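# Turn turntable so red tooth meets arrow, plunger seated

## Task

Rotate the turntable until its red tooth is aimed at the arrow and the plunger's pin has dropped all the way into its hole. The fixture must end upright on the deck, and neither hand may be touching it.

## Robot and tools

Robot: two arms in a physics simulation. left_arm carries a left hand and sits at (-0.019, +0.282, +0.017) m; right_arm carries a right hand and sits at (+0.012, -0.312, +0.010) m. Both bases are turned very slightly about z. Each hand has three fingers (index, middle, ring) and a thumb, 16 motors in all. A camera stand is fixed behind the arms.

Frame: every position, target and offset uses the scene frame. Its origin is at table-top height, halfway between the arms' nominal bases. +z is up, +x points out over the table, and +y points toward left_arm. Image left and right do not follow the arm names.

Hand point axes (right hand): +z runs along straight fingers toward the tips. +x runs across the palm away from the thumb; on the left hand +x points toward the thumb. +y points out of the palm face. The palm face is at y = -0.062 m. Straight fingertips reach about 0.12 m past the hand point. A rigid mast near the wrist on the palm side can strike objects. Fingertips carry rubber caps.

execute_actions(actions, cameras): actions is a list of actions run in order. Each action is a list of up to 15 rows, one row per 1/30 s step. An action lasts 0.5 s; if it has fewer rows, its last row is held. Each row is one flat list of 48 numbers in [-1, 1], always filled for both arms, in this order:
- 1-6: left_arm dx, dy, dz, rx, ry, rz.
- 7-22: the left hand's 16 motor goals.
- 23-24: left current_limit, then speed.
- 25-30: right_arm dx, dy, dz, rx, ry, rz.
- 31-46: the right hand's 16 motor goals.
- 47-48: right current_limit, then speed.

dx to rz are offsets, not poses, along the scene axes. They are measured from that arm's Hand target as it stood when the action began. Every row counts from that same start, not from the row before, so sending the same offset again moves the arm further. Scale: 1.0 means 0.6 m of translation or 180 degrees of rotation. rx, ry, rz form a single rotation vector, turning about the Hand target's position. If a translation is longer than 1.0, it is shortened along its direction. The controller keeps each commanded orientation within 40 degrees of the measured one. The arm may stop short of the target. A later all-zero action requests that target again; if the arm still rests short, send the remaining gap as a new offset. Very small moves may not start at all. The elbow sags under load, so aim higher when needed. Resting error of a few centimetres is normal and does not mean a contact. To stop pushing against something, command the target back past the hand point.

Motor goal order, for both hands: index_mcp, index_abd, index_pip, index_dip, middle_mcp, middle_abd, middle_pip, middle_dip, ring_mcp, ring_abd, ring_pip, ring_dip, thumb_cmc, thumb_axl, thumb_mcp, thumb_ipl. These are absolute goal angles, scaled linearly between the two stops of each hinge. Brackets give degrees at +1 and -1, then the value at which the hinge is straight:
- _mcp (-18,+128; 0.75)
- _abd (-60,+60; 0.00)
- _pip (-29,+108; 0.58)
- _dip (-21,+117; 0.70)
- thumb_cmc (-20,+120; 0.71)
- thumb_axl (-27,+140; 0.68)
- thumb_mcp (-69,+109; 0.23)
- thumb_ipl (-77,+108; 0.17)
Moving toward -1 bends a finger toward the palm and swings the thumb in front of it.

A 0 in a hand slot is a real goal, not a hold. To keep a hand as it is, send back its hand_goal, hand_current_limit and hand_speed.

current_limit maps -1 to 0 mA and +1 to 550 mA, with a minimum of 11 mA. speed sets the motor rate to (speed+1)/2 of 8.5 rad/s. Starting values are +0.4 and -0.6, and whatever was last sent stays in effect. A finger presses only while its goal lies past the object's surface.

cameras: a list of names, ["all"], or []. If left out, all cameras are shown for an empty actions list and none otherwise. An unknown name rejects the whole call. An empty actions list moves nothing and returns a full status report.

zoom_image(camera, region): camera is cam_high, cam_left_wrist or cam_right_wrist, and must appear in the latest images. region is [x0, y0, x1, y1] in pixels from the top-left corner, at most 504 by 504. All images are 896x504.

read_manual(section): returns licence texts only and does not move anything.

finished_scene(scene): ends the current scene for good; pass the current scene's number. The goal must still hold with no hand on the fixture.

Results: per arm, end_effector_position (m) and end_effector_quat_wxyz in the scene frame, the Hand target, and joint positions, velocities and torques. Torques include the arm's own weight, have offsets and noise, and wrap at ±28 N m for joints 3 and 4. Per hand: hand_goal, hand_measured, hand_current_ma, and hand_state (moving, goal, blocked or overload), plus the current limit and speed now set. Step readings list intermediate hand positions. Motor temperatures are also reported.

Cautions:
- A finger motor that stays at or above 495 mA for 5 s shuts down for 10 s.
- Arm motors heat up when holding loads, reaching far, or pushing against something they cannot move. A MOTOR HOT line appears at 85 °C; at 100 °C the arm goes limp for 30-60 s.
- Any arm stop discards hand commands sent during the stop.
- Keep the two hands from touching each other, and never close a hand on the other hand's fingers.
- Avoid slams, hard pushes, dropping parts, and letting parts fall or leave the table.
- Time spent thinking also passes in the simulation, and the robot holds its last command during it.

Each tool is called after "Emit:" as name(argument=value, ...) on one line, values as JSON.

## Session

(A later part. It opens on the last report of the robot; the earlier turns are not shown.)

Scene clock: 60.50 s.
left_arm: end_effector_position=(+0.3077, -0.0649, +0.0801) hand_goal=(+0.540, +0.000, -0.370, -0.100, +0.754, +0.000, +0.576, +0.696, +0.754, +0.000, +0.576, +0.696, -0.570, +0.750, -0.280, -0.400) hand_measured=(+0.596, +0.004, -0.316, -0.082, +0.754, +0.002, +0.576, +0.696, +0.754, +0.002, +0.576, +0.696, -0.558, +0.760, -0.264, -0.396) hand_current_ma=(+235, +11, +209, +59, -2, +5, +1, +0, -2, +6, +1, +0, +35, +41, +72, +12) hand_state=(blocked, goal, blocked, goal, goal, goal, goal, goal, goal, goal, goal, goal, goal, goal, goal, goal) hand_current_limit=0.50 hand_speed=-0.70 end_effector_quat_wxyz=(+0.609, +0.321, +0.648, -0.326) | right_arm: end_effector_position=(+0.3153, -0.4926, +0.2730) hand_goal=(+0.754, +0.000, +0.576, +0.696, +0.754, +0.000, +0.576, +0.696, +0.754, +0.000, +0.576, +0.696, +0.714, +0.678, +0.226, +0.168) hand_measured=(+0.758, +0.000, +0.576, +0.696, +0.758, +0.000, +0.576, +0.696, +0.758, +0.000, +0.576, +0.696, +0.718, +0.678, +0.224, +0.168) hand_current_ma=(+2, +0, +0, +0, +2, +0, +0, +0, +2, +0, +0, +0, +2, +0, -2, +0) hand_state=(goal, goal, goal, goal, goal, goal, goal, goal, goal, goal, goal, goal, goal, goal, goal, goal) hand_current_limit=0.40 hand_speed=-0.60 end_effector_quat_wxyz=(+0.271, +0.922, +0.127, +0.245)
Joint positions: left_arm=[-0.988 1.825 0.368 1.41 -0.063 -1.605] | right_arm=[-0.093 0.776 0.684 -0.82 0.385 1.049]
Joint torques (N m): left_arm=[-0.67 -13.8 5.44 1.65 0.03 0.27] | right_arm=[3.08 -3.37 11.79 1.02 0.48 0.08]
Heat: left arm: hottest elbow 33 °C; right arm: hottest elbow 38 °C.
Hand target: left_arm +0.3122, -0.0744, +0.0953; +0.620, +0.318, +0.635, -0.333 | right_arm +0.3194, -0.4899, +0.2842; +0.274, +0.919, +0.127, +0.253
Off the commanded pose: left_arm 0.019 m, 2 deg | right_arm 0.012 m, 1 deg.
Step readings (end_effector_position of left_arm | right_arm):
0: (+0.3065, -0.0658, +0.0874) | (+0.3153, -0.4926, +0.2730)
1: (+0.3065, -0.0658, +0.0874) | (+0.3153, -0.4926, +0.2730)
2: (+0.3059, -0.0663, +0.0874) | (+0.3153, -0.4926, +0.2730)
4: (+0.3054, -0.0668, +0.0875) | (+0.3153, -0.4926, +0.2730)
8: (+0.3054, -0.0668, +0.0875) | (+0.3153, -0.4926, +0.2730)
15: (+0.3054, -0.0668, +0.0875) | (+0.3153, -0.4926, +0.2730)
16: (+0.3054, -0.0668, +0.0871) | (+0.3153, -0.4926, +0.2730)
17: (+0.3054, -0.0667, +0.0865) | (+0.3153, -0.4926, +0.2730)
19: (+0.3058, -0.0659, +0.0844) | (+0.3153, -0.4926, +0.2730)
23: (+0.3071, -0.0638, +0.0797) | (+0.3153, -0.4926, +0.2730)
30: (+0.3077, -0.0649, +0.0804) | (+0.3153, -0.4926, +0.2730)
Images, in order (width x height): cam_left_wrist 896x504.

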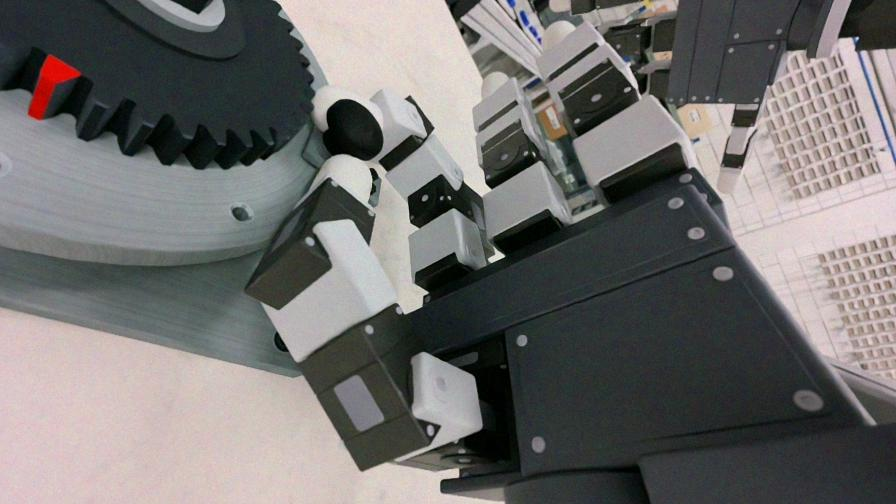

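Emit:
execute_actions(actions=[[[0,0,0,0,0,0,0.72,0,-0.329,-0.087,0.754,0,0.576,0.696,0.754,0,0.576,0.696,-0.571,0.75,-0.05,-0.459,0.5,-0.6,0,0,0,0,0,0,0.754,0,0.576,0.696,0.754,0,0.576,0.696,0.754,0,0.576,0.696,0.714,0.678,0.226,0.168,0.4,-0.6]],[[0,0,0.012,0,0,0,0.72,0,-0.329,-0.087,0.754,0,0.576,0.696,0.754,0,0.576,0.696,-0.571,0.75,-0.05,-0.459,0.5,-0.6,0,0,0,0,0,0,0.754,0,0.576,0.696,0.754,0,0.576,0.696,0.754,0,0.576,0.696,0.714,0.678,0.226,0.168,0.4,-0.6]]], cameras=["cam_left_wrist"])

Scene clock: 62.63 s.
left_arm: end_effector_position=(+0.3058, -0.0692, +0.0922) hand_goal=(+0.720, +0.000, -0.328, -0.086, +0.754, +0.000, +0.576, +0.696, +0.754, +0.000, +0.576, +0.696, -0.570, +0.750, -0.050, -0.458) hand_measured=(+0.718, +0.004, -0.324, -0.084, +0.754, +0.002, +0.576, +0.696, +0.754, +0.002, +0.576, +0.696, -0.558, +0.758, -0.052, -0.460) hand_current_ma=(-5, +11, +8, +7, -2, +5, +1, +0, -2, +6, +1, +0, +35, +28, -9, -3) hand_state=(goal, goal, goal, goal, goal, goal, goal, goal, goal, goal, goal, goal, goal, goal, goal, goal) hand_current_limit=0.50 hand_speed=-0.60 end_effector_quat_wxyz=(+0.611, +0.323, +0.642, -0.333) | right_arm: end_effector_position=(+0.3153, -0.4926, +0.2730) hand_goal=(+0.754, +0.000, +0.576, +0.696, +0.754, +0.000, +0.576, +0.696, +0.754, +0.000, +0.576, +0.696, +0.714, +0.678, +0.226, +0.168) hand_measured=(+0.758, +0.000, +0.576, +0.696, +0.758, +0.000, +0.576, +0.696, +0.758, +0.000, +0.576, +0.696, +0.718, +0.678, +0.224, +0.168) hand_current_ma=(+2, +0, +0, +0, +2, +0, +0, +0, +2, +0, +0, +0, +2, +0, -2, +0) hand_state=(goal, goal, goal, goal, goal, goal, goal, goal, goal, goal, goal, goal, goal, goal, goal, goal) hand_current_limit=0.40 hand_speed=-0.60 end_effector_quat_wxyz=(+0.271, +0.922, +0.127, +0.245)
Joint positions: left_arm=[-0.995 1.782 0.368 1.381 -0.057 -1.605] | right_arm=[-0.093 0.776 0.684 -0.82 0.385 1.049]
Joint torques (N m): left_arm=[-0.67 -12.86 5.74 1.51 -0.01 0.27] | right_arm=[3.14 -3.49 11.82 1.09 0.45 0.05]
Heat: left arm: hottest elbow 33 °C; right arm: hottest elbow 38 °C.
Hand target: left_arm +0.3122, -0.0744, +0.1025; +0.620, +0.318, +0.635, -0.333 | right_arm +0.3194, -0.4899, +0.2842; +0.274, +0.919, +0.127, +0.253
Off the commanded pose: left_arm 0.013 m, 1 deg | right_arm 0.012 m, 1 deg.
Step readings (end_effector_position of left_arm | right_arm):
0: (+0.3077, -0.0649, +0.0801) | (+0.3153, -0.4926, +0.2730)
1: (+0.3077, -0.0649, +0.0801) | (+0.3153, -0.4926, +0.2730)
2: (+0.3077, -0.0649, +0.0801) | (+0.3153, -0.4926, +0.2730)
4: (+0.3078, -0.0649, +0.0808) | (+0.3153, -0.4926, +0.2730)
8: (+0.3073, -0.0661, +0.0821) | (+0.3153, -0.4926, +0.2730)
15: (+0.3063, -0.0672, +0.0828) | (+0.3153, -0.4926, +0.2730)
16: (+0.3061, -0.0675, +0.0828) | (+0.3153, -0.4926, +0.2730)
17: (+0.3063, -0.0673, +0.0831) | (+0.3153, -0.4926, +0.2730)
19: (+0.3058, -0.0679, +0.0839) | (+0.3153, -0.4926, +0.2730)
23: (+0.3057, -0.0691, +0.0906) | (+0.3153, -0.4926, +0.2730)
30: (+0.3059, -0.0693, +0.0926) | (+0.3153, -0.4926, +0.2730)
Images, in order (width x height): cam_left_wrist 896x504.

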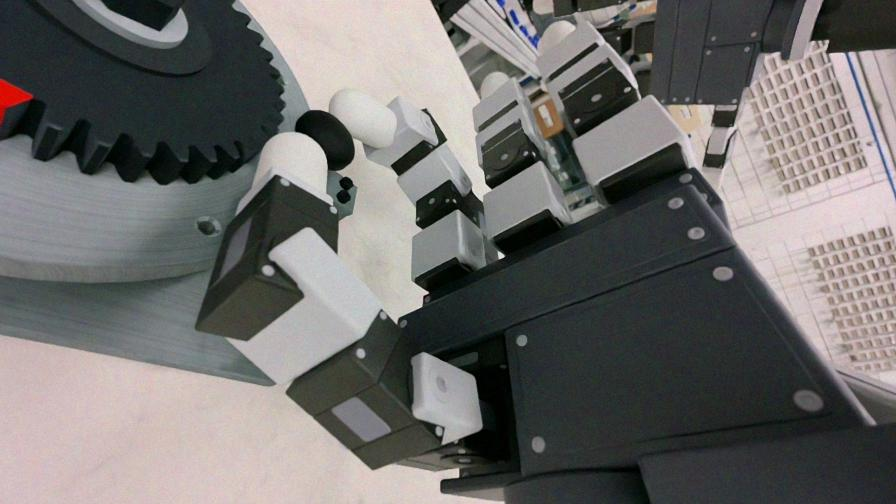

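Emit:
execute_actions(actions=[[[0,0,-0.013,0,0,0,0.72,0,-0.329,-0.087,0.754,0,0.576,0.696,0.754,0,0.576,0.696,-0.571,0.75,-0.05,-0.459,0.5,-0.6,0,0,0,0,0,0,0.754,0,0.576,0.696,0.754,0,0.576,0.696,0.754,0,0.576,0.696,0.714,0.678,0.226,0.168,0.4,-0.6]],[[0,0,0,0,0,0,0.63,0,-0.329,-0.087,0.754,0,0.576,0.696,0.754,0,0.576,0.696,-0.571,0.75,-0.16,-0.44,0.5,-0.7,0,0,0,0,0,0,0.754,0,0.576,0.696,0.754,0,0.576,0.696,0.754,0,0.576,0.696,0.714,0.678,0.226,0.168,0.4,-0.6]]], cameras=["cam_left_wrist"])

Emit:
zoom_image(camera="cam_left_wrist", region=[200, 40, 450, 240])

Scene clock: 64.77 s.
left_arm: end_effector_position=(+0.3062, -0.0678, +0.0888) hand_goal=(+0.630, +0.000, -0.328, -0.086, +0.754, +0.000, +0.576, +0.696, +0.754, +0.000, +0.576, +0.696, -0.570, +0.750, -0.160, -0.440) hand_measured=(+0.652, +0.004, -0.312, -0.082, +0.754, +0.002, +0.576, +0.696, +0.754, +0.002, +0.576, +0.696, -0.560, +0.758, -0.126, -0.440) hand_current_ma=(+82, +11, +51, +12, -2, +5, +1, +0, -2, +6, +1, +0, +31, +28, +166, -2) hand_state=(blocked, goal, goal, goal, goal, goal, goal, goal, goal, goal, goal, goal, goal, goal, blocked, goal) hand_current_limit=0.50 hand_speed=-0.70 end_effector_quat_wxyz=(+0.610, +0.322, +0.645, -0.329) | right_arm: end_effector_position=(+0.3153, -0.4926, +0.2730) hand_goal=(+0.754, +0.000, +0.576, +0.696, +0.754, +0.000, +0.576, +0.696, +0.754, +0.000, +0.576, +0.696, +0.714, +0.678, +0.226, +0.168) hand_measured=(+0.758, +0.000, +0.576, +0.696, +0.758, +0.000, +0.576, +0.696, +0.758, +0.000, +0.576, +0.696, +0.718, +0.678, +0.224, +0.168) hand_current_ma=(+2, +0, +0, +0, +2, +0, +0, +0, +2, +0, +0, +0, +2, +0, -2, +0) hand_state=(goal, goal, goal, goal, goal, goal, goal, goal, goal, goal, goal, goal, goal, goal, goal, goal) hand_current_limit=0.40 hand_speed=-0.60 end_effector_quat_wxyz=(+0.271, +0.922, +0.127, +0.245)
Joint positions: left_arm=[-0.995 1.79 0.368 1.381 -0.063 -1.605] | right_arm=[-0.093 0.776 0.684 -0.82 0.385 1.049]
Joint torques (N m): left_arm=[-0.67 -10.4 5.82 3.06 -0.02 0.27] | right_arm=[3.37 -3.14 11.89 0.96 0.47 0.04]
Heat: left arm: hottest elbow 33 °C; right arm: hottest elbow 38 °C.
Hand target: left_arm +0.3122, -0.0744, +0.0947; +0.620, +0.318, +0.635, -0.333 | right_arm +0.3194, -0.4899, +0.2842; +0.274, +0.919, +0.127, +0.253
Off the commanded pose: left_arm 0.011 m, 2 deg | right_arm 0.012 m, 1 deg.
Step readings (end_effector_position of left_arm | right_arm):
0: (+0.3058, -0.0692, +0.0922) | (+0.3153, -0.4926, +0.2730)
1: (+0.3058, -0.0692, +0.0922) | (+0.3153, -0.4926, +0.2730)
2: (+0.3058, -0.0692, +0.0922) | (+0.3153, -0.4926, +0.2730)
4: (+0.3058, -0.0692, +0.0922) | (+0.3153, -0.4926, +0.2730)
8: (+0.3058, -0.0692, +0.0915) | (+0.3153, -0.4926, +0.2730)
15: (+0.3056, -0.0689, +0.0888) | (+0.3153, -0.4926, +0.2730)
16: (+0.3056, -0.0689, +0.0888) | (+0.3153, -0.4926, +0.2730)
17: (+0.3056, -0.0689, +0.0888) | (+0.3153, -0.4926, +0.2730)
19: (+0.3056, -0.0689, +0.0888) | (+0.3153, -0.4926, +0.2730)
23: (+0.3062, -0.0678, +0.0888) | (+0.3153, -0.4926, +0.2730)
30: (+0.3062, -0.0678, +0.0888) | (+0.3153, -0.4926, +0.2730)
Images, in order (width x height): cam_left_wrist 896x504.

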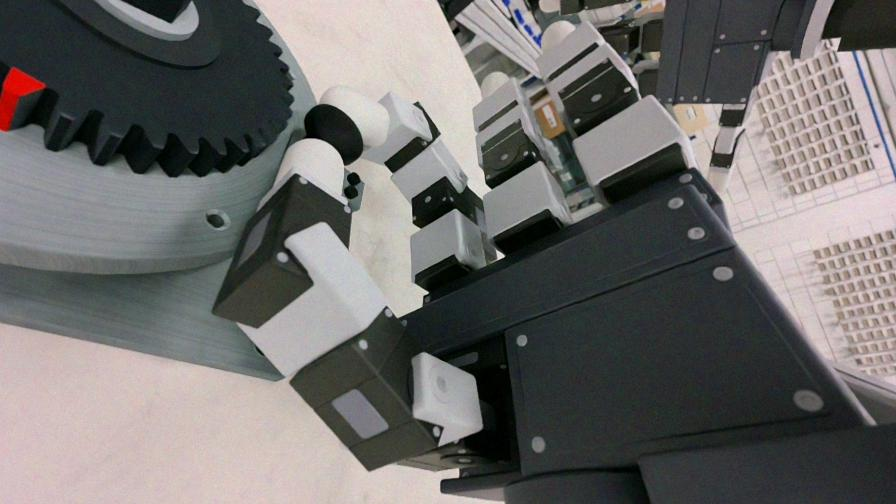

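Scaled by 2.016.

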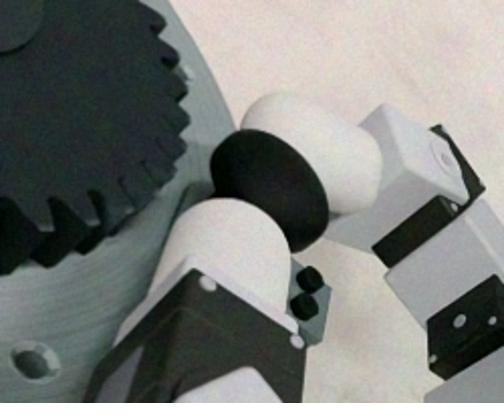

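Emit:
execute_actions(actions=[[[0,0,0,0,0,0,0.575,0,-0.38,-0.12,0.754,0,0.576,0.696,0.754,0,0.576,0.696,-0.571,0.75,-0.2,-0.44,0.6,-0.7,0,0,0,0,0,0,0.754,0,0.576,0.696,0.754,0,0.576,0.696,0.754,0,0.576,0.696,0.714,0.678,0.226,0.168,0.4,-0.6]]], cameras=["cam_left_wrist"])

Emit:
zoom_image(camera="cam_left_wrist", region=[200, 40, 450, 240])

Scene clock: 66.50 s.
left_arm: end_effector_position=(+0.3062, -0.0678, +0.0888) hand_goal=(+0.576, +0.000, -0.380, -0.120, +0.754, +0.000, +0.576, +0.696, +0.754, +0.000, +0.576, +0.696, -0.570, +0.750, -0.200, -0.440) hand_measured=(+0.652, +0.004, -0.312, -0.092, +0.754, +0.002, +0.576, +0.696, +0.754, +0.002, +0.576, +0.696, -0.560, +0.758, -0.134, -0.440) hand_current_ma=(+327, +11, +266, +101, -2, +5, +1, +0, -2, +6, +1, +0, +27, +28, +352, +1) hand_state=(blocked, goal, blocked, blocked, goal, goal, goal, goal, goal, goal, goal, goal, goal, goal, blocked, goal) hand_current_limit=0.60 hand_speed=-0.70 end_effector_quat_wxyz=(+0.610, +0.322, +0.645, -0.329) | right_arm: end_effector_position=(+0.3153, -0.4926, +0.2730) hand_goal=(+0.754, +0.000, +0.576, +0.696, +0.754, +0.000, +0.576, +0.696, +0.754, +0.000, +0.576, +0.696, +0.714, +0.678, +0.226, +0.168) hand_measured=(+0.758, +0.000, +0.576, +0.696, +0.758, +0.000, +0.576, +0.696, +0.758, +0.000, +0.576, +0.696, +0.718, +0.678, +0.224, +0.168) hand_current_ma=(+2, +0, +0, +0, +2, +0, +0, +0, +2, +0, +0, +0, +2, +0, -2, +0) hand_state=(goal, goal, goal, goal, goal, goal, goal, goal, goal, goal, goal, goal, goal, goal, goal, goal) hand_current_limit=0.40 hand_speed=-0.60 end_effector_quat_wxyz=(+0.271, +0.922, +0.127, +0.245)
Joint positions: left_arm=[-0.995 1.79 0.368 1.381 -0.063 -1.605] | right_arm=[-0.093 0.776 0.684 -0.82 0.385 1.049]
Joint torques (N m): left_arm=[-0.62 -10.34 5.81 3.06 0 0.27] | right_arm=[3.43 -3.49 11.86 1.05 0.45 0.04]
Heat: left arm: hottest elbow 33 °C; right arm: hottest elbow 38 °C.
Hand target: left_arm +0.3122, -0.0744, +0.0947; +0.620, +0.318, +0.635, -0.333 | right_arm +0.3194, -0.4899, +0.2842; +0.274, +0.919, +0.127, +0.253
Off the commanded pose: left_arm 0.011 m, 2 deg | right_arm 0.012 m, 1 deg.
Step readings (end_effector_position of left_arm | right_arm):
0: (+0.3062, -0.0678, +0.0888) | (+0.3153, -0.4926, +0.2730)
1: (+0.3062, -0.0678, +0.0888) | (+0.3153, -0.4926, +0.2730)
2: (+0.3062, -0.0678, +0.0888) | (+0.3153, -0.4926, +0.2730)
4: (+0.3062, -0.0678, +0.0888) | (+0.3153, -0.4926, +0.2730)
8: (+0.3062, -0.0678, +0.0888) | (+0.3153, -0.4926, +0.2730)
15: (+0.3062, -0.0678, +0.0888) | (+0.3153, -0.4926, +0.2730)
Images, in order (width x height): cam_left_wrist 896x504.

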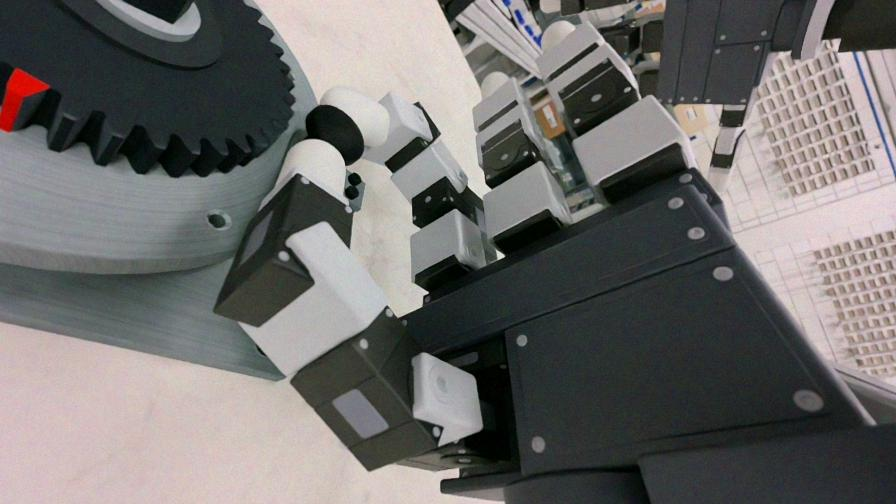

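Scaled by 2.016.

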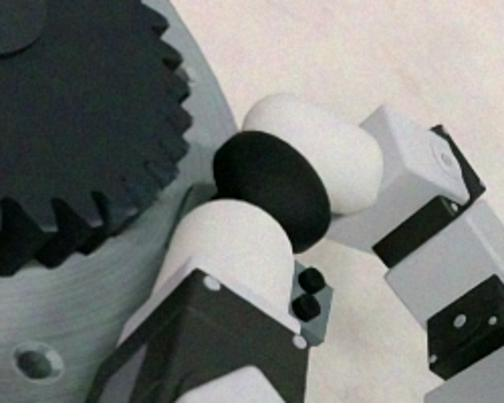

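Emit:
execute_actions(actions=[[[0,0,0.02,0,0,0,0.575,0,-0.38,-0.12,0.754,0,0.576,0.696,0.754,0,0.576,0.696,-0.571,0.75,-0.2,-0.44,0.6,-0.7,0,0,0,0,0,0,0.754,0,0.576,0.696,0.754,0,0.576,0.696,0.754,0,0.576,0.696,0.714,0.678,0.226,0.168,0.4,-0.6]]], cameras=["cam_left_wrist"])

Emit:
zoom_image(camera="cam_left_wrist", region=[200, 40, 450, 240])

Scene clock: 67.73 s.
left_arm: end_effector_position=(+0.3061, -0.0678, +0.0894) hand_goal=(+0.576, +0.000, -0.380, -0.120, +0.754, +0.000, +0.576, +0.696, +0.754, +0.000, +0.576, +0.696, -0.570, +0.750, -0.200, -0.440) hand_measured=(+0.652, +0.004, -0.312, -0.092, +0.754, +0.002, +0.576, +0.696, +0.754, +0.002, +0.576, +0.696, -0.560, +0.760, -0.138, -0.440) hand_current_ma=(+327, +11, +266, +101, -2, +5, +1, +0, -2, +6, +1, +0, +27, +41, +326, +2) hand_state=(blocked, goal, blocked, blocked, goal, goal, goal, goal, goal, goal, goal, goal, goal, goal, blocked, goal) hand_current_limit=0.60 hand_speed=-0.70 end_effector_quat_wxyz=(+0.606, +0.324, +0.648, -0.327) | right_arm: end_effector_position=(+0.3153, -0.4926, +0.2730) hand_goal=(+0.754, +0.000, +0.576, +0.696, +0.754, +0.000, +0.576, +0.696, +0.754, +0.000, +0.576, +0.696, +0.714, +0.678, +0.226, +0.168) hand_measured=(+0.758, +0.000, +0.576, +0.696, +0.758, +0.000, +0.576, +0.696, +0.758, +0.000, +0.576, +0.696, +0.718, +0.678, +0.224, +0.168) hand_current_ma=(+2, +0, +0, +0, +2, +0, +0, +0, +2, +0, +0, +0, +2, +0, -2, +0) hand_state=(goal, goal, goal, goal, goal, goal, goal, goal, goal, goal, goal, goal, goal, goal, goal, goal) hand_current_limit=0.40 hand_speed=-0.60 end_effector_quat_wxyz=(+0.271, +0.922, +0.127, +0.245)
Joint positions: left_arm=[-0.995 1.774 0.368 1.355 -0.063 -1.605] | right_arm=[-0.093 0.776 0.684 -0.82 0.385 1.049]
Joint torques (N m): left_arm=[-0.67 -13.86 5.7 1.8 -0.01 0.28] | right_arm=[3.49 -2.9 11.84 1.06 0.45 0.05]
Heat: left arm: hottest elbow 33 °C; right arm: hottest elbow 39 °C.
Hand target: left_arm +0.3122, -0.0744, +0.1067; +0.620, +0.318, +0.635, -0.333 | right_arm +0.3194, -0.4899, +0.2842; +0.274, +0.919, +0.127, +0.253
Off the commanded pose: left_arm 0.020 m, 2 deg | right_arm 0.012 m, 1 deg.
Step readings (end_effector_position of left_arm | right_arm):
0: (+0.3062, -0.0678, +0.0888) | (+0.3153, -0.4926, +0.2730)
1: (+0.3062, -0.0678, +0.0888) | (+0.3153, -0.4926, +0.2730)
2: (+0.3062, -0.0678, +0.0888) | (+0.3153, -0.4926, +0.2730)
4: (+0.3062, -0.0678, +0.0884) | (+0.3153, -0.4926, +0.2730)
8: (+0.3062, -0.0678, +0.0892) | (+0.3153, -0.4926, +0.2730)
15: (+0.3062, -0.0678, +0.0897) | (+0.3153, -0.4926, +0.2730)
Images, in order (width x height): cam_left_wrist 896x504.

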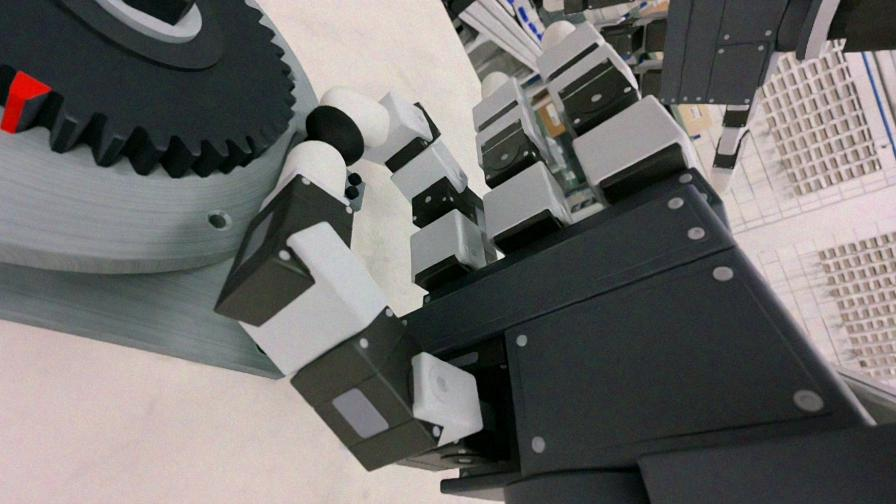

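Scaled by 2.016.

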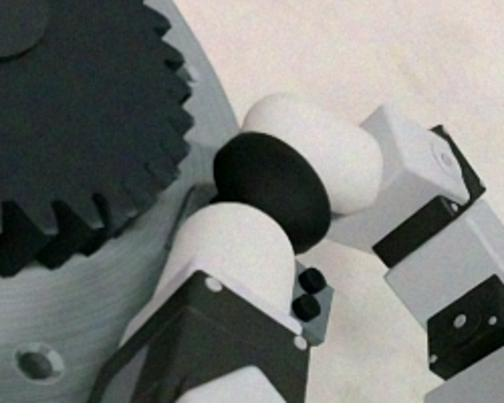

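Emit:
execute_actions(actions=[[[0,0,0.015,0,0,0,0.575,0,-0.38,-0.12,0.754,0,0.576,0.696,0.754,0,0.576,0.696,-0.571,0.75,-0.2,-0.44,0.6,-0.7,0,0,0,0,0,0,0.754,0,0.576,0.696,0.754,0,0.576,0.696,0.754,0,0.576,0.696,0.714,0.678,0.226,0.168,0.4,-0.6]]], cameras=["cam_left_wrist"])

Emit:
zoom_image(camera="cam_left_wrist", region=[200, 40, 450, 240])

Scene clock: 68.80 s.
left_arm: end_effector_position=(+0.3079, -0.0667, +0.0958) hand_goal=(+0.576, +0.000, -0.380, -0.120, +0.754, +0.000, +0.576, +0.696, +0.754, +0.000, +0.576, +0.696, -0.570, +0.750, -0.200, -0.440) hand_measured=(+0.652, +0.004, -0.310, -0.092, +0.754, +0.002, +0.576, +0.696, +0.754, +0.002, +0.576, +0.696, -0.540, +0.790, -0.154, -0.440) hand_current_ma=(+327, +8, +274, +101, -2, +5, +1, +0, -2, +6, +1, +0, +108, +186, +232, +2) hand_state=(blocked, goal, blocked, blocked, goal, goal, goal, goal, goal, goal, goal, goal, blocked, blocked, blocked, goal) hand_current_limit=0.60 hand_speed=-0.70 end_effector_quat_wxyz=(+0.605, +0.322, +0.651, -0.326) | right_arm: end_effector_position=(+0.3153, -0.4926, +0.2730) hand_goal=(+0.754, +0.000, +0.576, +0.696, +0.754, +0.000, +0.576, +0.696, +0.754, +0.000, +0.576, +0.696, +0.714, +0.678, +0.226, +0.168) hand_measured=(+0.758, +0.000, +0.576, +0.696, +0.758, +0.000, +0.576, +0.696, +0.758, +0.000, +0.576, +0.696, +0.718, +0.678, +0.224, +0.168) hand_current_ma=(+2, +0, +0, +0, +2, +0, +0, +0, +2, +0, +0, +0, +2, +0, -2, +0) hand_state=(goal, goal, goal, goal, goal, goal, goal, goal, goal, goal, goal, goal, goal, goal, goal, goal) hand_current_limit=0.40 hand_speed=-0.60 end_effector_quat_wxyz=(+0.271, +0.922, +0.127, +0.245)
Joint positions: left_arm=[-0.99 1.736 0.368 1.312 -0.063 -1.61] | right_arm=[-0.093 0.776 0.684 -0.82 0.385 1.049]
Joint torques (N m): left_arm=[-0.67 -13.92 6.02 1.91 -0.01 0.32] | right_arm=[3.37 -3.25 11.81 1.07 0.45 0]
Heat: left arm: hottest elbow 33 °C; right arm: hottest elbow 39 °C.
Hand target: left_arm +0.3122, -0.0744, +0.1157; +0.620, +0.318, +0.635, -0.333 | right_arm +0.3194, -0.4899, +0.2842; +0.274, +0.919, +0.127, +0.253
Off the commanded pose: left_arm 0.022 m, 3 deg | right_arm 0.012 m, 1 deg.
Step readings (end_effector_position of left_arm | right_arm):
0: (+0.3061, -0.0678, +0.0894) | (+0.3153, -0.4926, +0.2730)
1: (+0.3061, -0.0678, +0.0894) | (+0.3153, -0.4926, +0.2730)
2: (+0.3061, -0.0677, +0.0889) | (+0.3153, -0.4926, +0.2730)
4: (+0.3066, -0.0673, +0.0903) | (+0.3153, -0.4926, +0.2730)
8: (+0.3071, -0.0673, +0.0938) | (+0.3153, -0.4926, +0.2730)
15: (+0.3079, -0.0667, +0.0958) | (+0.3153, -0.4926, +0.2730)
Images, in order (width x height): cam_left_wrist 896x504.

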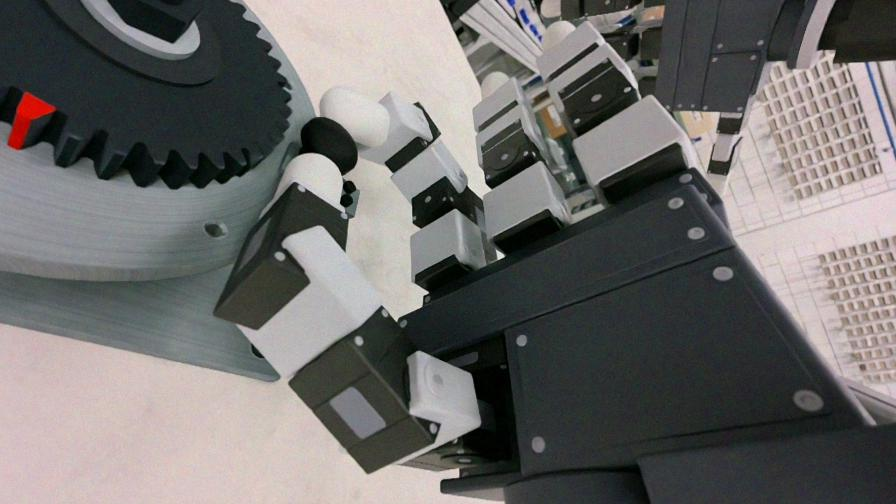

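Scaled by 2.016.

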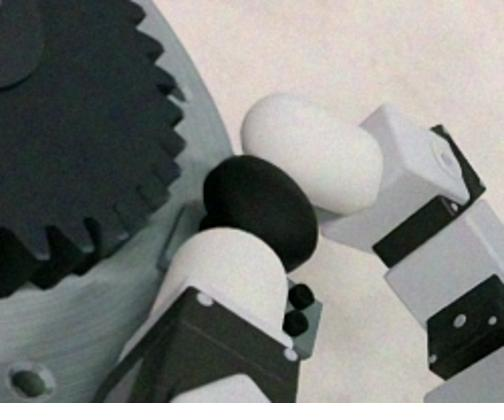

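Emit:
execute_actions(actions=[[[0,0,0,0,0,0,0.75,0,-0.32,-0.087,0.754,0,0.576,0.696,0.754,0,0.576,0.696,-0.571,0.75,0.02,-0.459,0.6,-0.6,0,0,0,0,0,0,0.754,0,0.576,0.696,0.754,0,0.576,0.696,0.754,0,0.576,0.696,0.714,0.678,0.226,0.168,0.4,-0.6]],[[-0.008,-0.008,-0.03,0,0,0,0.75,0,-0.32,-0.087,0.754,0,0.576,0.696,0.754,0,0.576,0.696,-0.571,0.75,0.02,-0.459,0.6,-0.6,0,0,0,0,0,0,0.754,0,0.576,0.696,0.754,0,0.576,0.696,0.754,0,0.576,0.696,0.714,0.678,0.226,0.168,0.4,-0.6]]], cameras=["cam_left_wrist"])

Emit:
zoom_image(camera="cam_left_wrist", region=[200, 40, 450, 240])

Scene clock: 73.27 s.
left_arm: end_effector_position=(+0.3043, -0.0684, +0.0877) hand_goal=(+0.750, +0.000, -0.320, -0.086, +0.754, +0.000, +0.576, +0.696, +0.754, +0.000, +0.576, +0.696, -0.570, +0.750, +0.020, -0.458) hand_measured=(+0.748, +0.004, -0.316, -0.084, +0.754, +0.002, +0.576, +0.696, +0.754, +0.002, +0.576, +0.696, -0.564, +0.750, +0.018, -0.458) hand_current_ma=(-6, +8, +8, +7, -2, +5, +1, +0, -2, +6, +1, +0, +14, +0, -5, +2) hand_state=(goal, goal, goal, goal, goal, goal, goal, goal, goal, goal, goal, goal, goal, goal, goal, goal) hand_current_limit=0.60 hand_speed=-0.60 end_effector_quat_wxyz=(+0.606, +0.322, +0.650, -0.327) | right_arm: end_effector_position=(+0.3153, -0.4926, +0.2730) hand_goal=(+0.754, +0.000, +0.576, +0.696, +0.754, +0.000, +0.576, +0.696, +0.754, +0.000, +0.576, +0.696, +0.714, +0.678, +0.226, +0.168) hand_measured=(+0.758, +0.000, +0.576, +0.696, +0.758, +0.000, +0.576, +0.696, +0.758, +0.000, +0.576, +0.696, +0.718, +0.678, +0.224, +0.168) hand_current_ma=(+2, +0, +0, +0, +2, +0, +0, +0, +2, +0, +0, +0, +2, +0, -2, +0) hand_state=(goal, goal, goal, goal, goal, goal, goal, goal, goal, goal, goal, goal, goal, goal, goal, goal) hand_current_limit=0.40 hand_speed=-0.60 end_effector_quat_wxyz=(+0.271, +0.922, +0.127, +0.245)
Joint positions: left_arm=[-1.002 1.779 0.368 1.358 -0.074 -1.61] | right_arm=[-0.093 0.776 0.684 -0.82 0.385 1.049]
Joint torques (N m): left_arm=[-1.9 -10.46 6.22 3.36 -0.19 0.31] | right_arm=[2.96 -3.02 11.78 1.1 0.47 0.07]
Heat: left arm: hottest elbow 33 °C; right arm: hottest elbow 39 °C.
Hand target: left_arm +0.3074, -0.0792, +0.0977; +0.620, +0.318, +0.635, -0.333 | right_arm +0.3194, -0.4899, +0.2842; +0.274, +0.919, +0.127, +0.253
Off the commanded pose: left_arm 0.015 m, 2 deg | right_arm 0.012 m, 1 deg.
Step readings (end_effector_position of left_arm | right_arm):
0: (+0.3079, -0.0667, +0.0958) | (+0.3153, -0.4926, +0.2730)
1: (+0.3079, -0.0667, +0.0958) | (+0.3153, -0.4926, +0.2730)
2: (+0.3079, -0.0668, +0.0965) | (+0.3153, -0.4926, +0.2730)
4: (+0.3080, -0.0668, +0.0971) | (+0.3153, -0.4926, +0.2730)
8: (+0.3078, -0.0680, +0.1019) | (+0.3153, -0.4926, +0.2730)
15: (+0.3073, -0.0686, +0.1026) | (+0.3153, -0.4926, +0.2730)
16: (+0.3073, -0.0686, +0.1026) | (+0.3153, -0.4926, +0.2730)
17: (+0.3068, -0.0691, +0.1026) | (+0.3153, -0.4926, +0.2730)
19: (+0.3068, -0.0686, +0.1018) | (+0.3153, -0.4926, +0.2730)
23: (+0.3065, -0.0670, +0.0919) | (+0.3153, -0.4926, +0.2730)
30: (+0.3042, -0.0683, +0.0873) | (+0.3153, -0.4926, +0.2730)
Images, in order (width x height): cam_left_wrist 896x504.

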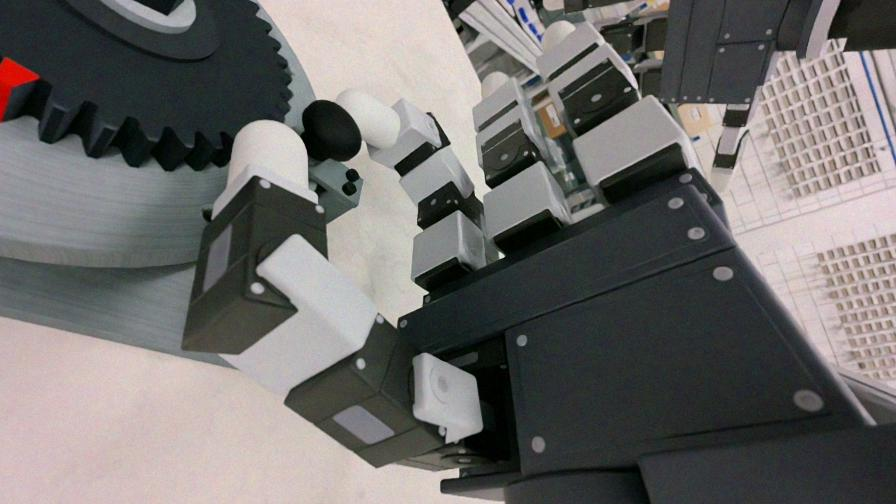

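Scaled by 2.016.

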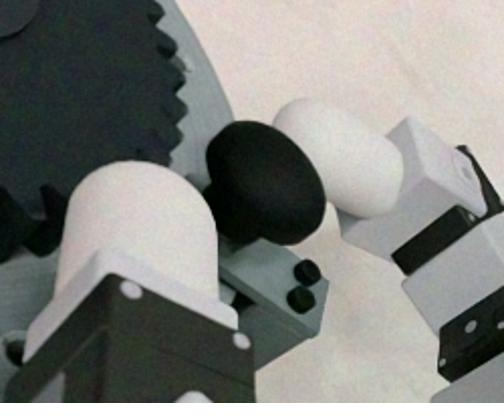

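Emit:
execute_actions(actions=[[[-0.007,-0.005,-0.017,0,0,0,0.75,0,-0.32,-0.087,0.754,0,0.576,0.696,0.754,0,0.576,0.696,-0.571,0.75,0.02,-0.459,0.6,-0.6,0,0,0,0,0,0,0.754,0,0.576,0.696,0.754,0,0.576,0.696,0.754,0,0.576,0.696,0.714,0.678,0.226,0.168,0.4,-0.6]]], cameras=["cam_left_wrist"])

Emit:
zoom_image(camera="cam_left_wrist", region=[200, 40, 450, 240])

Scene clock: 74.77 s.
left_arm: end_effector_position=(+0.2987, -0.0703, +0.0773) hand_goal=(+0.750, +0.000, -0.320, -0.086, +0.754, +0.000, +0.576, +0.696, +0.754, +0.000, +0.576, +0.696, -0.570, +0.750, +0.020, -0.458) hand_measured=(+0.748, +0.004, -0.316, -0.084, +0.754, +0.002, +0.576, +0.696, +0.754, +0.002, +0.576, +0.696, -0.564, +0.750, +0.018, -0.458) hand_current_ma=(-5, +8, +8, +7, -1, +5, +1, +0, -1, +6, +1, +0, +15, +0, -5, -2) hand_state=(goal, goal, goal, goal, goal, goal, goal, goal, goal, goal, goal, goal, goal, goal, goal, goal) hand_current_limit=0.60 hand_speed=-0.60 end_effector_quat_wxyz=(+0.605, +0.323, +0.650, -0.327) | right_arm: end_effector_position=(+0.3153, -0.4926, +0.2730) hand_goal=(+0.754, +0.000, +0.576, +0.696, +0.754, +0.000, +0.576, +0.696, +0.754, +0.000, +0.576, +0.696, +0.714, +0.678, +0.226, +0.168) hand_measured=(+0.758, +0.000, +0.576, +0.696, +0.758, +0.000, +0.576, +0.696, +0.758, +0.000, +0.576, +0.696, +0.718, +0.678, +0.224, +0.168) hand_current_ma=(+2, +0, +0, +0, +2, +0, +0, +0, +2, +0, +0, +0, +2, +0, -2, +0) hand_state=(goal, goal, goal, goal, goal, goal, goal, goal, goal, goal, goal, goal, goal, goal, goal, goal) hand_current_limit=0.40 hand_speed=-0.60 end_effector_quat_wxyz=(+0.271, +0.922, +0.127, +0.245)
Joint positions: left_arm=[-1.021 1.826 0.368 1.403 -0.091 -1.61] | right_arm=[-0.093 0.776 0.684 -0.82 0.385 1.049]
Joint torques (N m): left_arm=[-1.79 -10.7 6.15 3.34 -0.18 0.3] | right_arm=[3.14 -3.37 11.95 1.1 0.46 0.03]
Heat: left arm: hottest elbow 33 °C; right arm: hottest elbow 39 °C.
Hand target: left_arm +0.3032, -0.0822, +0.0875; +0.620, +0.318, +0.635, -0.333 | right_arm +0.3194, -0.4899, +0.2842; +0.274, +0.919, +0.127, +0.253
Off the commanded pose: left_arm 0.016 m, 3 deg | right_arm 0.012 m, 1 deg.
Step readings (end_effector_position of left_arm | right_arm):
0: (+0.3043, -0.0684, +0.0877) | (+0.3153, -0.4926, +0.2730)
1: (+0.3043, -0.0684, +0.0877) | (+0.3153, -0.4926, +0.2730)
2: (+0.3048, -0.0677, +0.0882) | (+0.3153, -0.4926, +0.2730)
4: (+0.3046, -0.0673, +0.0871) | (+0.3153, -0.4926, +0.2730)
8: (+0.3017, -0.0683, +0.0806) | (+0.3153, -0.4926, +0.2730)
15: (+0.2987, -0.0702, +0.0766) | (+0.3153, -0.4926, +0.2730)
Images, in order (width x height): cam_left_wrist 896x504.

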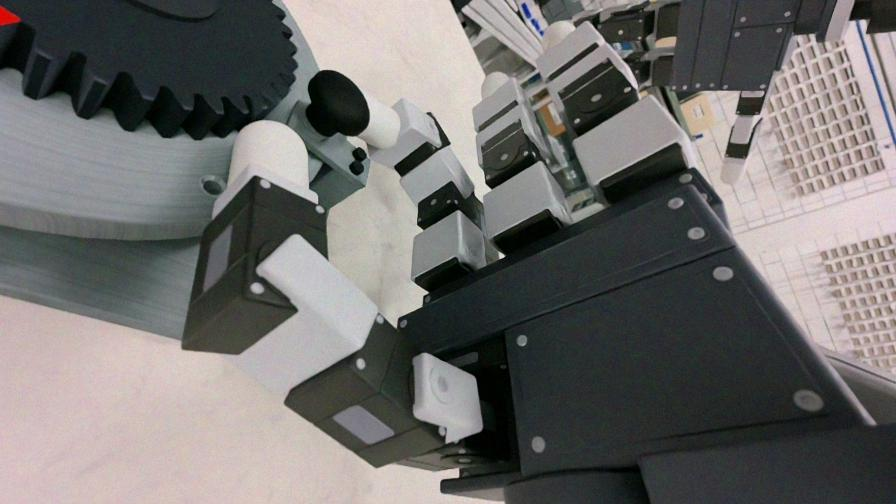

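Scaled by 2.016.

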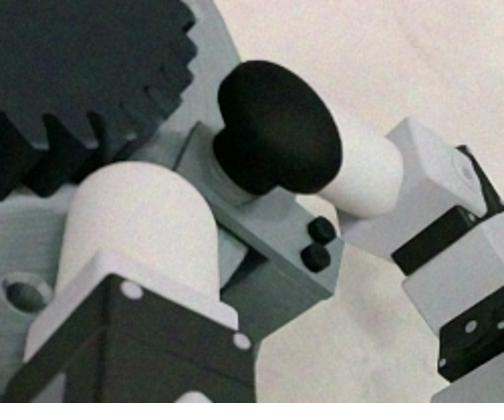

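Emit:
execute_actions(actions=[[[0,0,0.006,0,0,0,0.66,0,-0.3,0.0,0.754,0,0.576,0.696,0.754,0,0.576,0.696,-0.571,0.75,-0.1,-0.33,0.6,-0.7,0,0,0,0,0,0,0.754,0,0.576,0.696,0.754,0,0.576,0.696,0.754,0,0.576,0.696,0.714,0.678,0.226,0.168,0.4,-0.6]],[[0,0,0,0,0,0,0.59,0,-0.31,-0.01,0.754,0,0.576,0.696,0.754,0,0.576,0.696,-0.571,0.75,-0.2,-0.297,0.6,-0.75,0,0,0,0,0,0,0.754,0,0.576,0.696,0.754,0,0.576,0.696,0.754,0,0.576,0.696,0.714,0.678,0.226,0.168,0.4,-0.6]]], cameras=["cam_left_wrist"])

Emit:
zoom_image(camera="cam_left_wrist", region=[200, 40, 450, 240])

Scene clock: 77.17 s.
left_arm: end_effector_position=(+0.2989, -0.0735, +0.0790) hand_goal=(+0.590, +0.000, -0.310, -0.010, +0.754, +0.000, +0.576, +0.696, +0.754, +0.000, +0.576, +0.696, -0.570, +0.750, -0.200, -0.296) hand_measured=(+0.602, +0.002, -0.302, -0.006, +0.754, +0.002, +0.576, +0.696, +0.754, +0.002, +0.576, +0.696, -0.562, +0.754, -0.198, -0.298) hand_current_ma=(+41, +3, +25, +11, -1, +5, +1, +0, -1, +6, +1, +0, +22, +13, +10, -4) hand_state=(goal, goal, goal, goal, goal, goal, goal, goal, goal, goal, goal, goal, goal, goal, goal, goal) hand_current_limit=0.60 hand_speed=-0.75 end_effector_quat_wxyz=(+0.606, +0.323, +0.648, -0.329) | right_arm: end_effector_position=(+0.3153, -0.4926, +0.2730) hand_goal=(+0.754, +0.000, +0.576, +0.696, +0.754, +0.000, +0.576, +0.696, +0.754, +0.000, +0.576, +0.696, +0.714, +0.678, +0.226, +0.168) hand_measured=(+0.758, +0.000, +0.576, +0.696, +0.758, +0.000, +0.576, +0.696, +0.758, +0.000, +0.576, +0.696, +0.718, +0.678, +0.224, +0.168) hand_current_ma=(+2, +0, +0, +0, +2, +0, +0, +0, +2, +0, +0, +0, +2, +0, -2, +0) hand_state=(goal, goal, goal, goal, goal, goal, goal, goal, goal, goal, goal, goal, goal, goal, goal, goal) hand_current_limit=0.40 hand_speed=-0.60 end_effector_quat_wxyz=(+0.271, +0.922, +0.127, +0.245)
Joint positions: left_arm=[-1.024 1.826 0.374 1.403 -0.091 -1.61] | right_arm=[-0.093 0.776 0.684 -0.82 0.385 1.049]
Joint torques (N m): left_arm=[-1.49 -12.22 5.53 2.66 -0.17 0.31] | right_arm=[2.84 -3.43 11.9 1.02 0.46 0.02]
Heat: left arm: hottest elbow 33 °C; right arm: hottest elbow 39 °C.
Hand target: left_arm +0.3032, -0.0822, +0.0911; +0.620, +0.318, +0.635, -0.333 | right_arm +0.3194, -0.4899, +0.2842; +0.274, +0.919, +0.127, +0.253
Off the commanded pose: left_arm 0.015 m, 2 deg | right_arm 0.012 m, 1 deg.
Step readings (end_effector_position of left_arm | right_arm):
0: (+0.2987, -0.0703, +0.0773) | (+0.3153, -0.4926, +0.2730)
1: (+0.2987, -0.0703, +0.0773) | (+0.3153, -0.4926, +0.2730)
2: (+0.2987, -0.0703, +0.0773) | (+0.3153, -0.4926, +0.2730)
4: (+0.2985, -0.0713, +0.0777) | (+0.3153, -0.4926, +0.2730)
8: (+0.2986, -0.0729, +0.0786) | (+0.3153, -0.4926, +0.2730)
15: (+0.2986, -0.0729, +0.0786) | (+0.3153, -0.4926, +0.2730)
16: (+0.2986, -0.0729, +0.0786) | (+0.3153, -0.4926, +0.2730)
17: (+0.2986, -0.0729, +0.0786) | (+0.3153, -0.4926, +0.2730)
19: (+0.2989, -0.0735, +0.0790) | (+0.3153, -0.4926, +0.2730)
23: (+0.2989, -0.0735, +0.0790) | (+0.3153, -0.4926, +0.2730)
30: (+0.2989, -0.0735, +0.0790) | (+0.3153, -0.4926, +0.2730)
Images, in order (width x height): cam_left_wrist 896x504.

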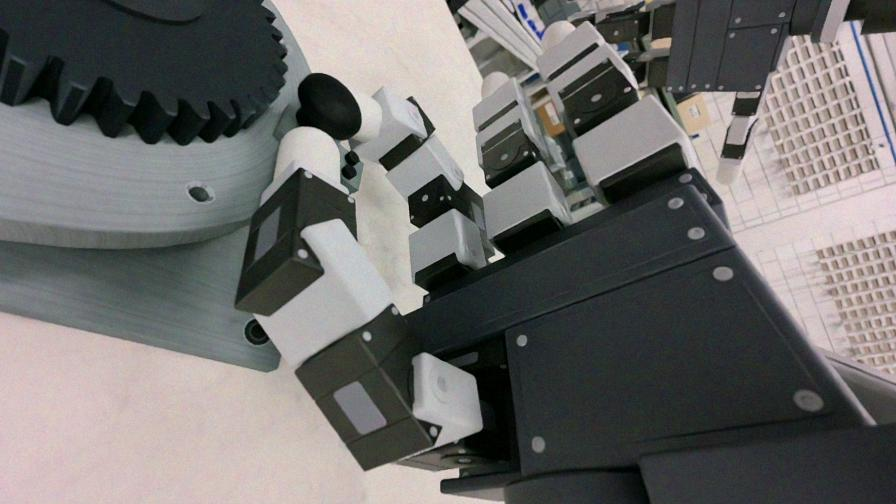

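Scaled by 2.016.

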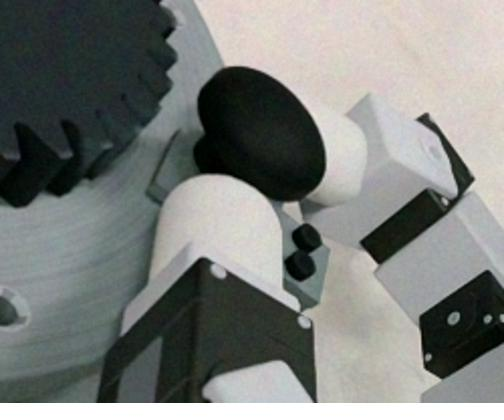

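Emit:
execute_actions(actions=[[[0,0,0,0,0,0,0.54,0,-0.36,-0.05,0.754,0,0.576,0.696,0.754,0,0.576,0.696,-0.571,0.75,-0.28,-0.297,0.6,-0.75,0,0,0,0,0,0,0.754,0,0.576,0.696,0.754,0,0.576,0.696,0.754,0,0.576,0.696,0.714,0.678,0.226,0.168,0.4,-0.6]],[[0,0,0,0,0,0,0.52,0,-0.37,-0.05,0.754,0,0.576,0.696,0.754,0,0.576,0.696,-0.571,0.75,-0.30,-0.297,0.6,-0.75,0,0,0,0,0,0,0.754,0,0.576,0.696,0.754,0,0.576,0.696,0.754,0,0.576,0.696,0.714,0.678,0.226,0.168,0.4,-0.6]]], cameras=["cam_left_wrist"])

Emit:
zoom_image(camera="cam_left_wrist", region=[200, 40, 450, 240])

Scene clock: 79.00 s.
left_arm: end_effector_position=(+0.2995, -0.0724, +0.0793) hand_goal=(+0.520, +0.000, -0.370, -0.050, +0.754, +0.000, +0.576, +0.696, +0.754, +0.000, +0.576, +0.696, -0.570, +0.750, -0.300, -0.296) hand_measured=(+0.578, +0.002, -0.322, -0.030, +0.754, +0.002, +0.576, +0.696, +0.754, +0.002, +0.576, +0.696, -0.562, +0.756, -0.248, -0.292) hand_current_ma=(+244, +2, +180, +64, -1, +5, +1, +0, -1, +6, +1, +0, +22, +20, +265, +13) hand_state=(blocked, goal, blocked, goal, goal, goal, goal, goal, goal, goal, goal, goal, goal, goal, blocked, goal) hand_current_limit=0.60 hand_speed=-0.75 end_effector_quat_wxyz=(+0.608, +0.322, +0.649, -0.326) | right_arm: end_effector_position=(+0.3153, -0.4926, +0.2730) hand_goal=(+0.754, +0.000, +0.576, +0.696, +0.754, +0.000, +0.576, +0.696, +0.754, +0.000, +0.576, +0.696, +0.714, +0.678, +0.226, +0.168) hand_measured=(+0.758, +0.000, +0.576, +0.696, +0.758, +0.000, +0.576, +0.696, +0.758, +0.000, +0.576, +0.696, +0.718, +0.678, +0.224, +0.168) hand_current_ma=(+2, +0, +0, +0, +2, +0, +0, +0, +2, +0, +0, +0, +2, +0, -2, +0) hand_state=(goal, goal, goal, goal, goal, goal, goal, goal, goal, goal, goal, goal, goal, goal, goal, goal) hand_current_limit=0.40 hand_speed=-0.60 end_effector_quat_wxyz=(+0.271, +0.922, +0.127, +0.245)
Joint positions: left_arm=[-1.024 1.826 0.374 1.403 -0.097 -1.607] | right_arm=[-0.093 0.776 0.684 -0.82 0.385 1.049]
Joint torques (N m): left_arm=[-1.49 -12.22 5.55 2.67 -0.15 0.28] | right_arm=[3.08 -2.96 11.78 1.09 0.45 0.02]
Heat: left arm: hottest elbow 33 °C; right arm: hottest elbow 39 °C.
Hand target: left_arm +0.3032, -0.0822, +0.0911; +0.620, +0.318, +0.635, -0.333 | right_arm +0.3194, -0.4899, +0.2842; +0.274, +0.919, +0.127, +0.253
Off the commanded pose: left_arm 0.016 m, 2 deg | right_arm 0.012 m, 1 deg.
Step readings (end_effector_position of left_arm | right_arm):
0: (+0.2989, -0.0735, +0.0790) | (+0.3153, -0.4926, +0.2730)
1: (+0.2989, -0.0735, +0.0790) | (+0.3153, -0.4926, +0.2730)
2: (+0.2989, -0.0735, +0.0790) | (+0.3153, -0.4926, +0.2730)
4: (+0.2992, -0.0729, +0.0792) | (+0.3153, -0.4926, +0.2730)
8: (+0.2994, -0.0727, +0.0793) | (+0.3153, -0.4926, +0.2730)
15: (+0.2994, -0.0727, +0.0793) | (+0.3153, -0.4926, +0.2730)
16: (+0.2994, -0.0727, +0.0793) | (+0.3153, -0.4926, +0.2730)
17: (+0.2995, -0.0724, +0.0793) | (+0.3153, -0.4926, +0.2730)
19: (+0.2995, -0.0724, +0.0793) | (+0.3153, -0.4926, +0.2730)
23: (+0.2995, -0.0724, +0.0793) | (+0.3153, -0.4926, +0.2730)
30: (+0.2995, -0.0724, +0.0793) | (+0.3153, -0.4926, +0.2730)
Images, in order (width x height): cam_left_wrist 896x504.

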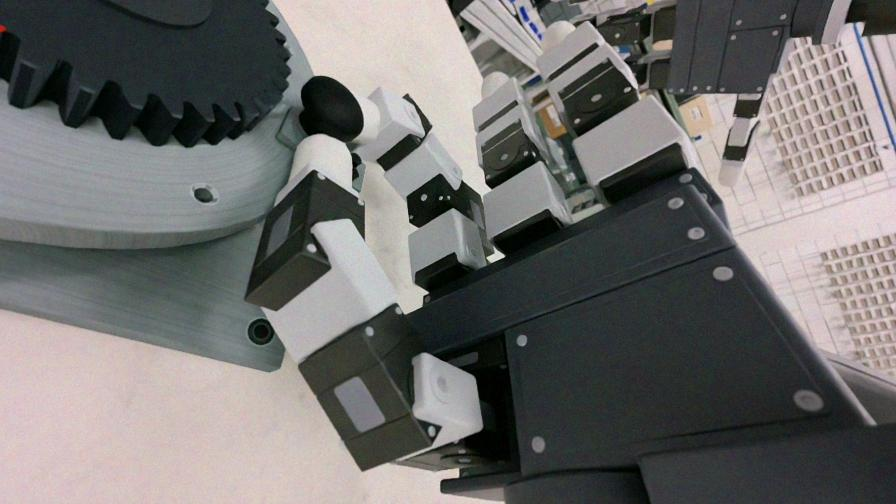

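Scaled by 2.016.

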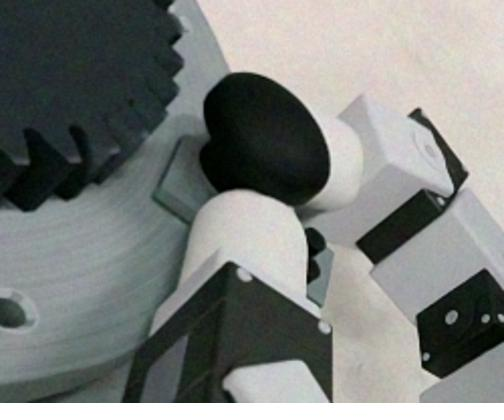

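Emit:
execute_actions(actions=[[[0,0,0.015,0,0,0,0.52,0,-0.37,-0.05,0.754,0,0.576,0.696,0.754,0,0.576,0.696,-0.571,0.72,-0.30,-0.297,0.6,-0.75,0,0,0,0,0,0,0.754,0,0.576,0.696,0.754,0,0.576,0.696,0.754,0,0.576,0.696,0.714,0.678,0.226,0.168,0.4,-0.6]],[[0,0,0.01,0,0,0,0.52,0,-0.37,-0.05,0.754,0,0.576,0.696,0.754,0,0.576,0.696,-0.571,0.70,-0.30,-0.297,0.6,-0.75,0,0,0,0,0,0,0.754,0,0.576,0.696,0.754,0,0.576,0.696,0.754,0,0.576,0.696,0.714,0.678,0.226,0.168,0.4,-0.6]]], cameras=["cam_left_wrist"])

Emit:
zoom_image(camera="cam_left_wrist", region=[200, 40, 450, 240])

Scene clock: 80.80 s.
left_arm: end_effector_position=(+0.3004, -0.0723, +0.0813) hand_goal=(+0.520, +0.000, -0.370, -0.050, +0.754, +0.000, +0.576, +0.696, +0.754, +0.000, +0.576, +0.696, -0.570, +0.700, -0.300, -0.296) hand_measured=(+0.578, +0.002, -0.318, -0.030, +0.754, +0.002, +0.576, +0.696, +0.754, +0.002, +0.576, +0.696, -0.548, +0.750, -0.260, -0.292) hand_current_ma=(+244, +6, +194, +64, -1, +5, +1, +0, -1, +6, +1, +0, +73, +236, +198, +16) hand_state=(blocked, goal, blocked, goal, goal, goal, goal, goal, goal, goal, goal, goal, blocked, blocked, blocked, goal) hand_current_limit=0.60 hand_speed=-0.75 end_effector_quat_wxyz=(+0.600, +0.323, +0.656, -0.326) | right_arm: end_effector_position=(+0.3153, -0.4926, +0.2730) hand_goal=(+0.754, +0.000, +0.576, +0.696, +0.754, +0.000, +0.576, +0.696, +0.754, +0.000, +0.576, +0.696, +0.714, +0.678, +0.226, +0.168) hand_measured=(+0.758, +0.000, +0.576, +0.696, +0.758, +0.000, +0.576, +0.696, +0.758, +0.000, +0.576, +0.696, +0.718, +0.678, +0.224, +0.168) hand_current_ma=(+2, +0, +0, +0, +2, +0, +0, +0, +2, +0, +0, +0, +2, +0, -2, +0) hand_state=(goal, goal, goal, goal, goal, goal, goal, goal, goal, goal, goal, goal, goal, goal, goal, goal) hand_current_limit=0.40 hand_speed=-0.60 end_effector_quat_wxyz=(+0.271, +0.922, +0.127, +0.245)
Joint positions: left_arm=[-1.019 1.791 0.374 1.349 -0.091 -1.618] | right_arm=[-0.093 0.776 0.684 -0.82 0.385 1.049]
Joint torques (N m): left_arm=[-1.44 -14.97 5.52 2.13 -0.16 0.4] | right_arm=[3.08 -2.84 11.92 1.03 0.42 0.05]
Heat: left arm: hottest elbow 33 °C; right arm: hottest elbow 40 °C.
Hand target: left_arm +0.3032, -0.0822, +0.1061; +0.620, +0.318, +0.635, -0.333 | right_arm +0.3194, -0.4899, +0.2842; +0.274, +0.919, +0.127, +0.253
Off the commanded pose: left_arm 0.027 m, 3 deg | right_arm 0.012 m, 1 deg.
Step readings (end_effector_position of left_arm | right_arm):
0: (+0.2995, -0.0724, +0.0793) | (+0.3153, -0.4926, +0.2730)
1: (+0.2995, -0.0724, +0.0793) | (+0.3153, -0.4926, +0.2730)
2: (+0.2995, -0.0724, +0.0793) | (+0.3153, -0.4926, +0.2730)
4: (+0.3001, -0.0720, +0.0800) | (+0.3153, -0.4926, +0.2730)
8: (+0.3003, -0.0723, +0.0804) | (+0.3153, -0.4926, +0.2730)
15: (+0.3001, -0.0727, +0.0809) | (+0.3153, -0.4926, +0.2730)
16: (+0.3001, -0.0726, +0.0805) | (+0.3153, -0.4926, +0.2730)
17: (+0.3001, -0.0726, +0.0805) | (+0.3153, -0.4926, +0.2730)
19: (+0.3001, -0.0726, +0.0809) | (+0.3153, -0.4926, +0.2730)
23: (+0.3005, -0.0722, +0.0812) | (+0.3153, -0.4926, +0.2730)
30: (+0.3004, -0.0723, +0.0813) | (+0.3153, -0.4926, +0.2730)
Images, in order (width x height): cam_left_wrist 896x504.

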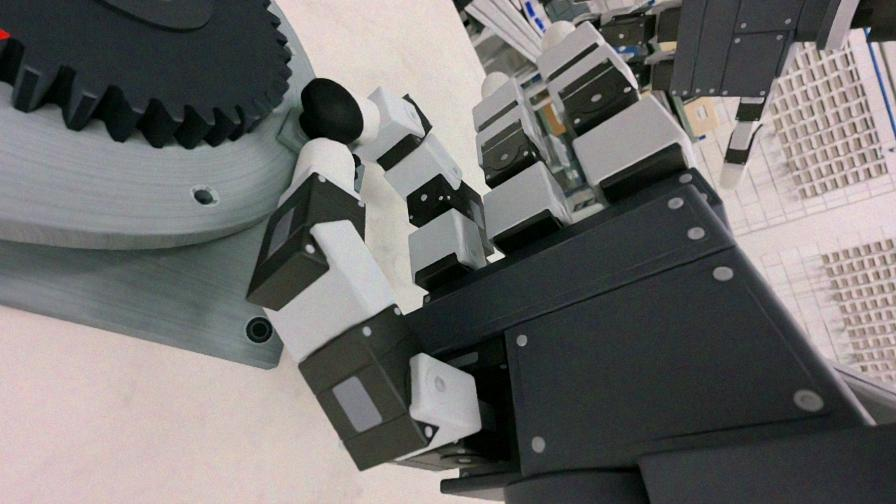

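Scaled by 2.016.

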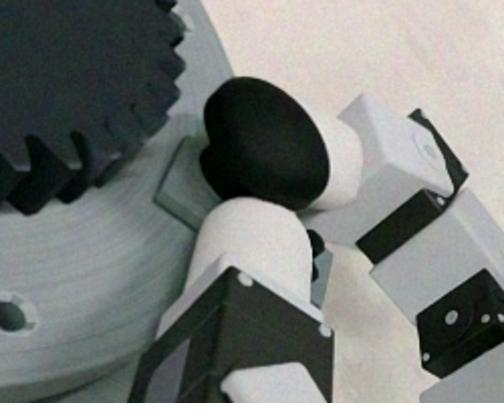

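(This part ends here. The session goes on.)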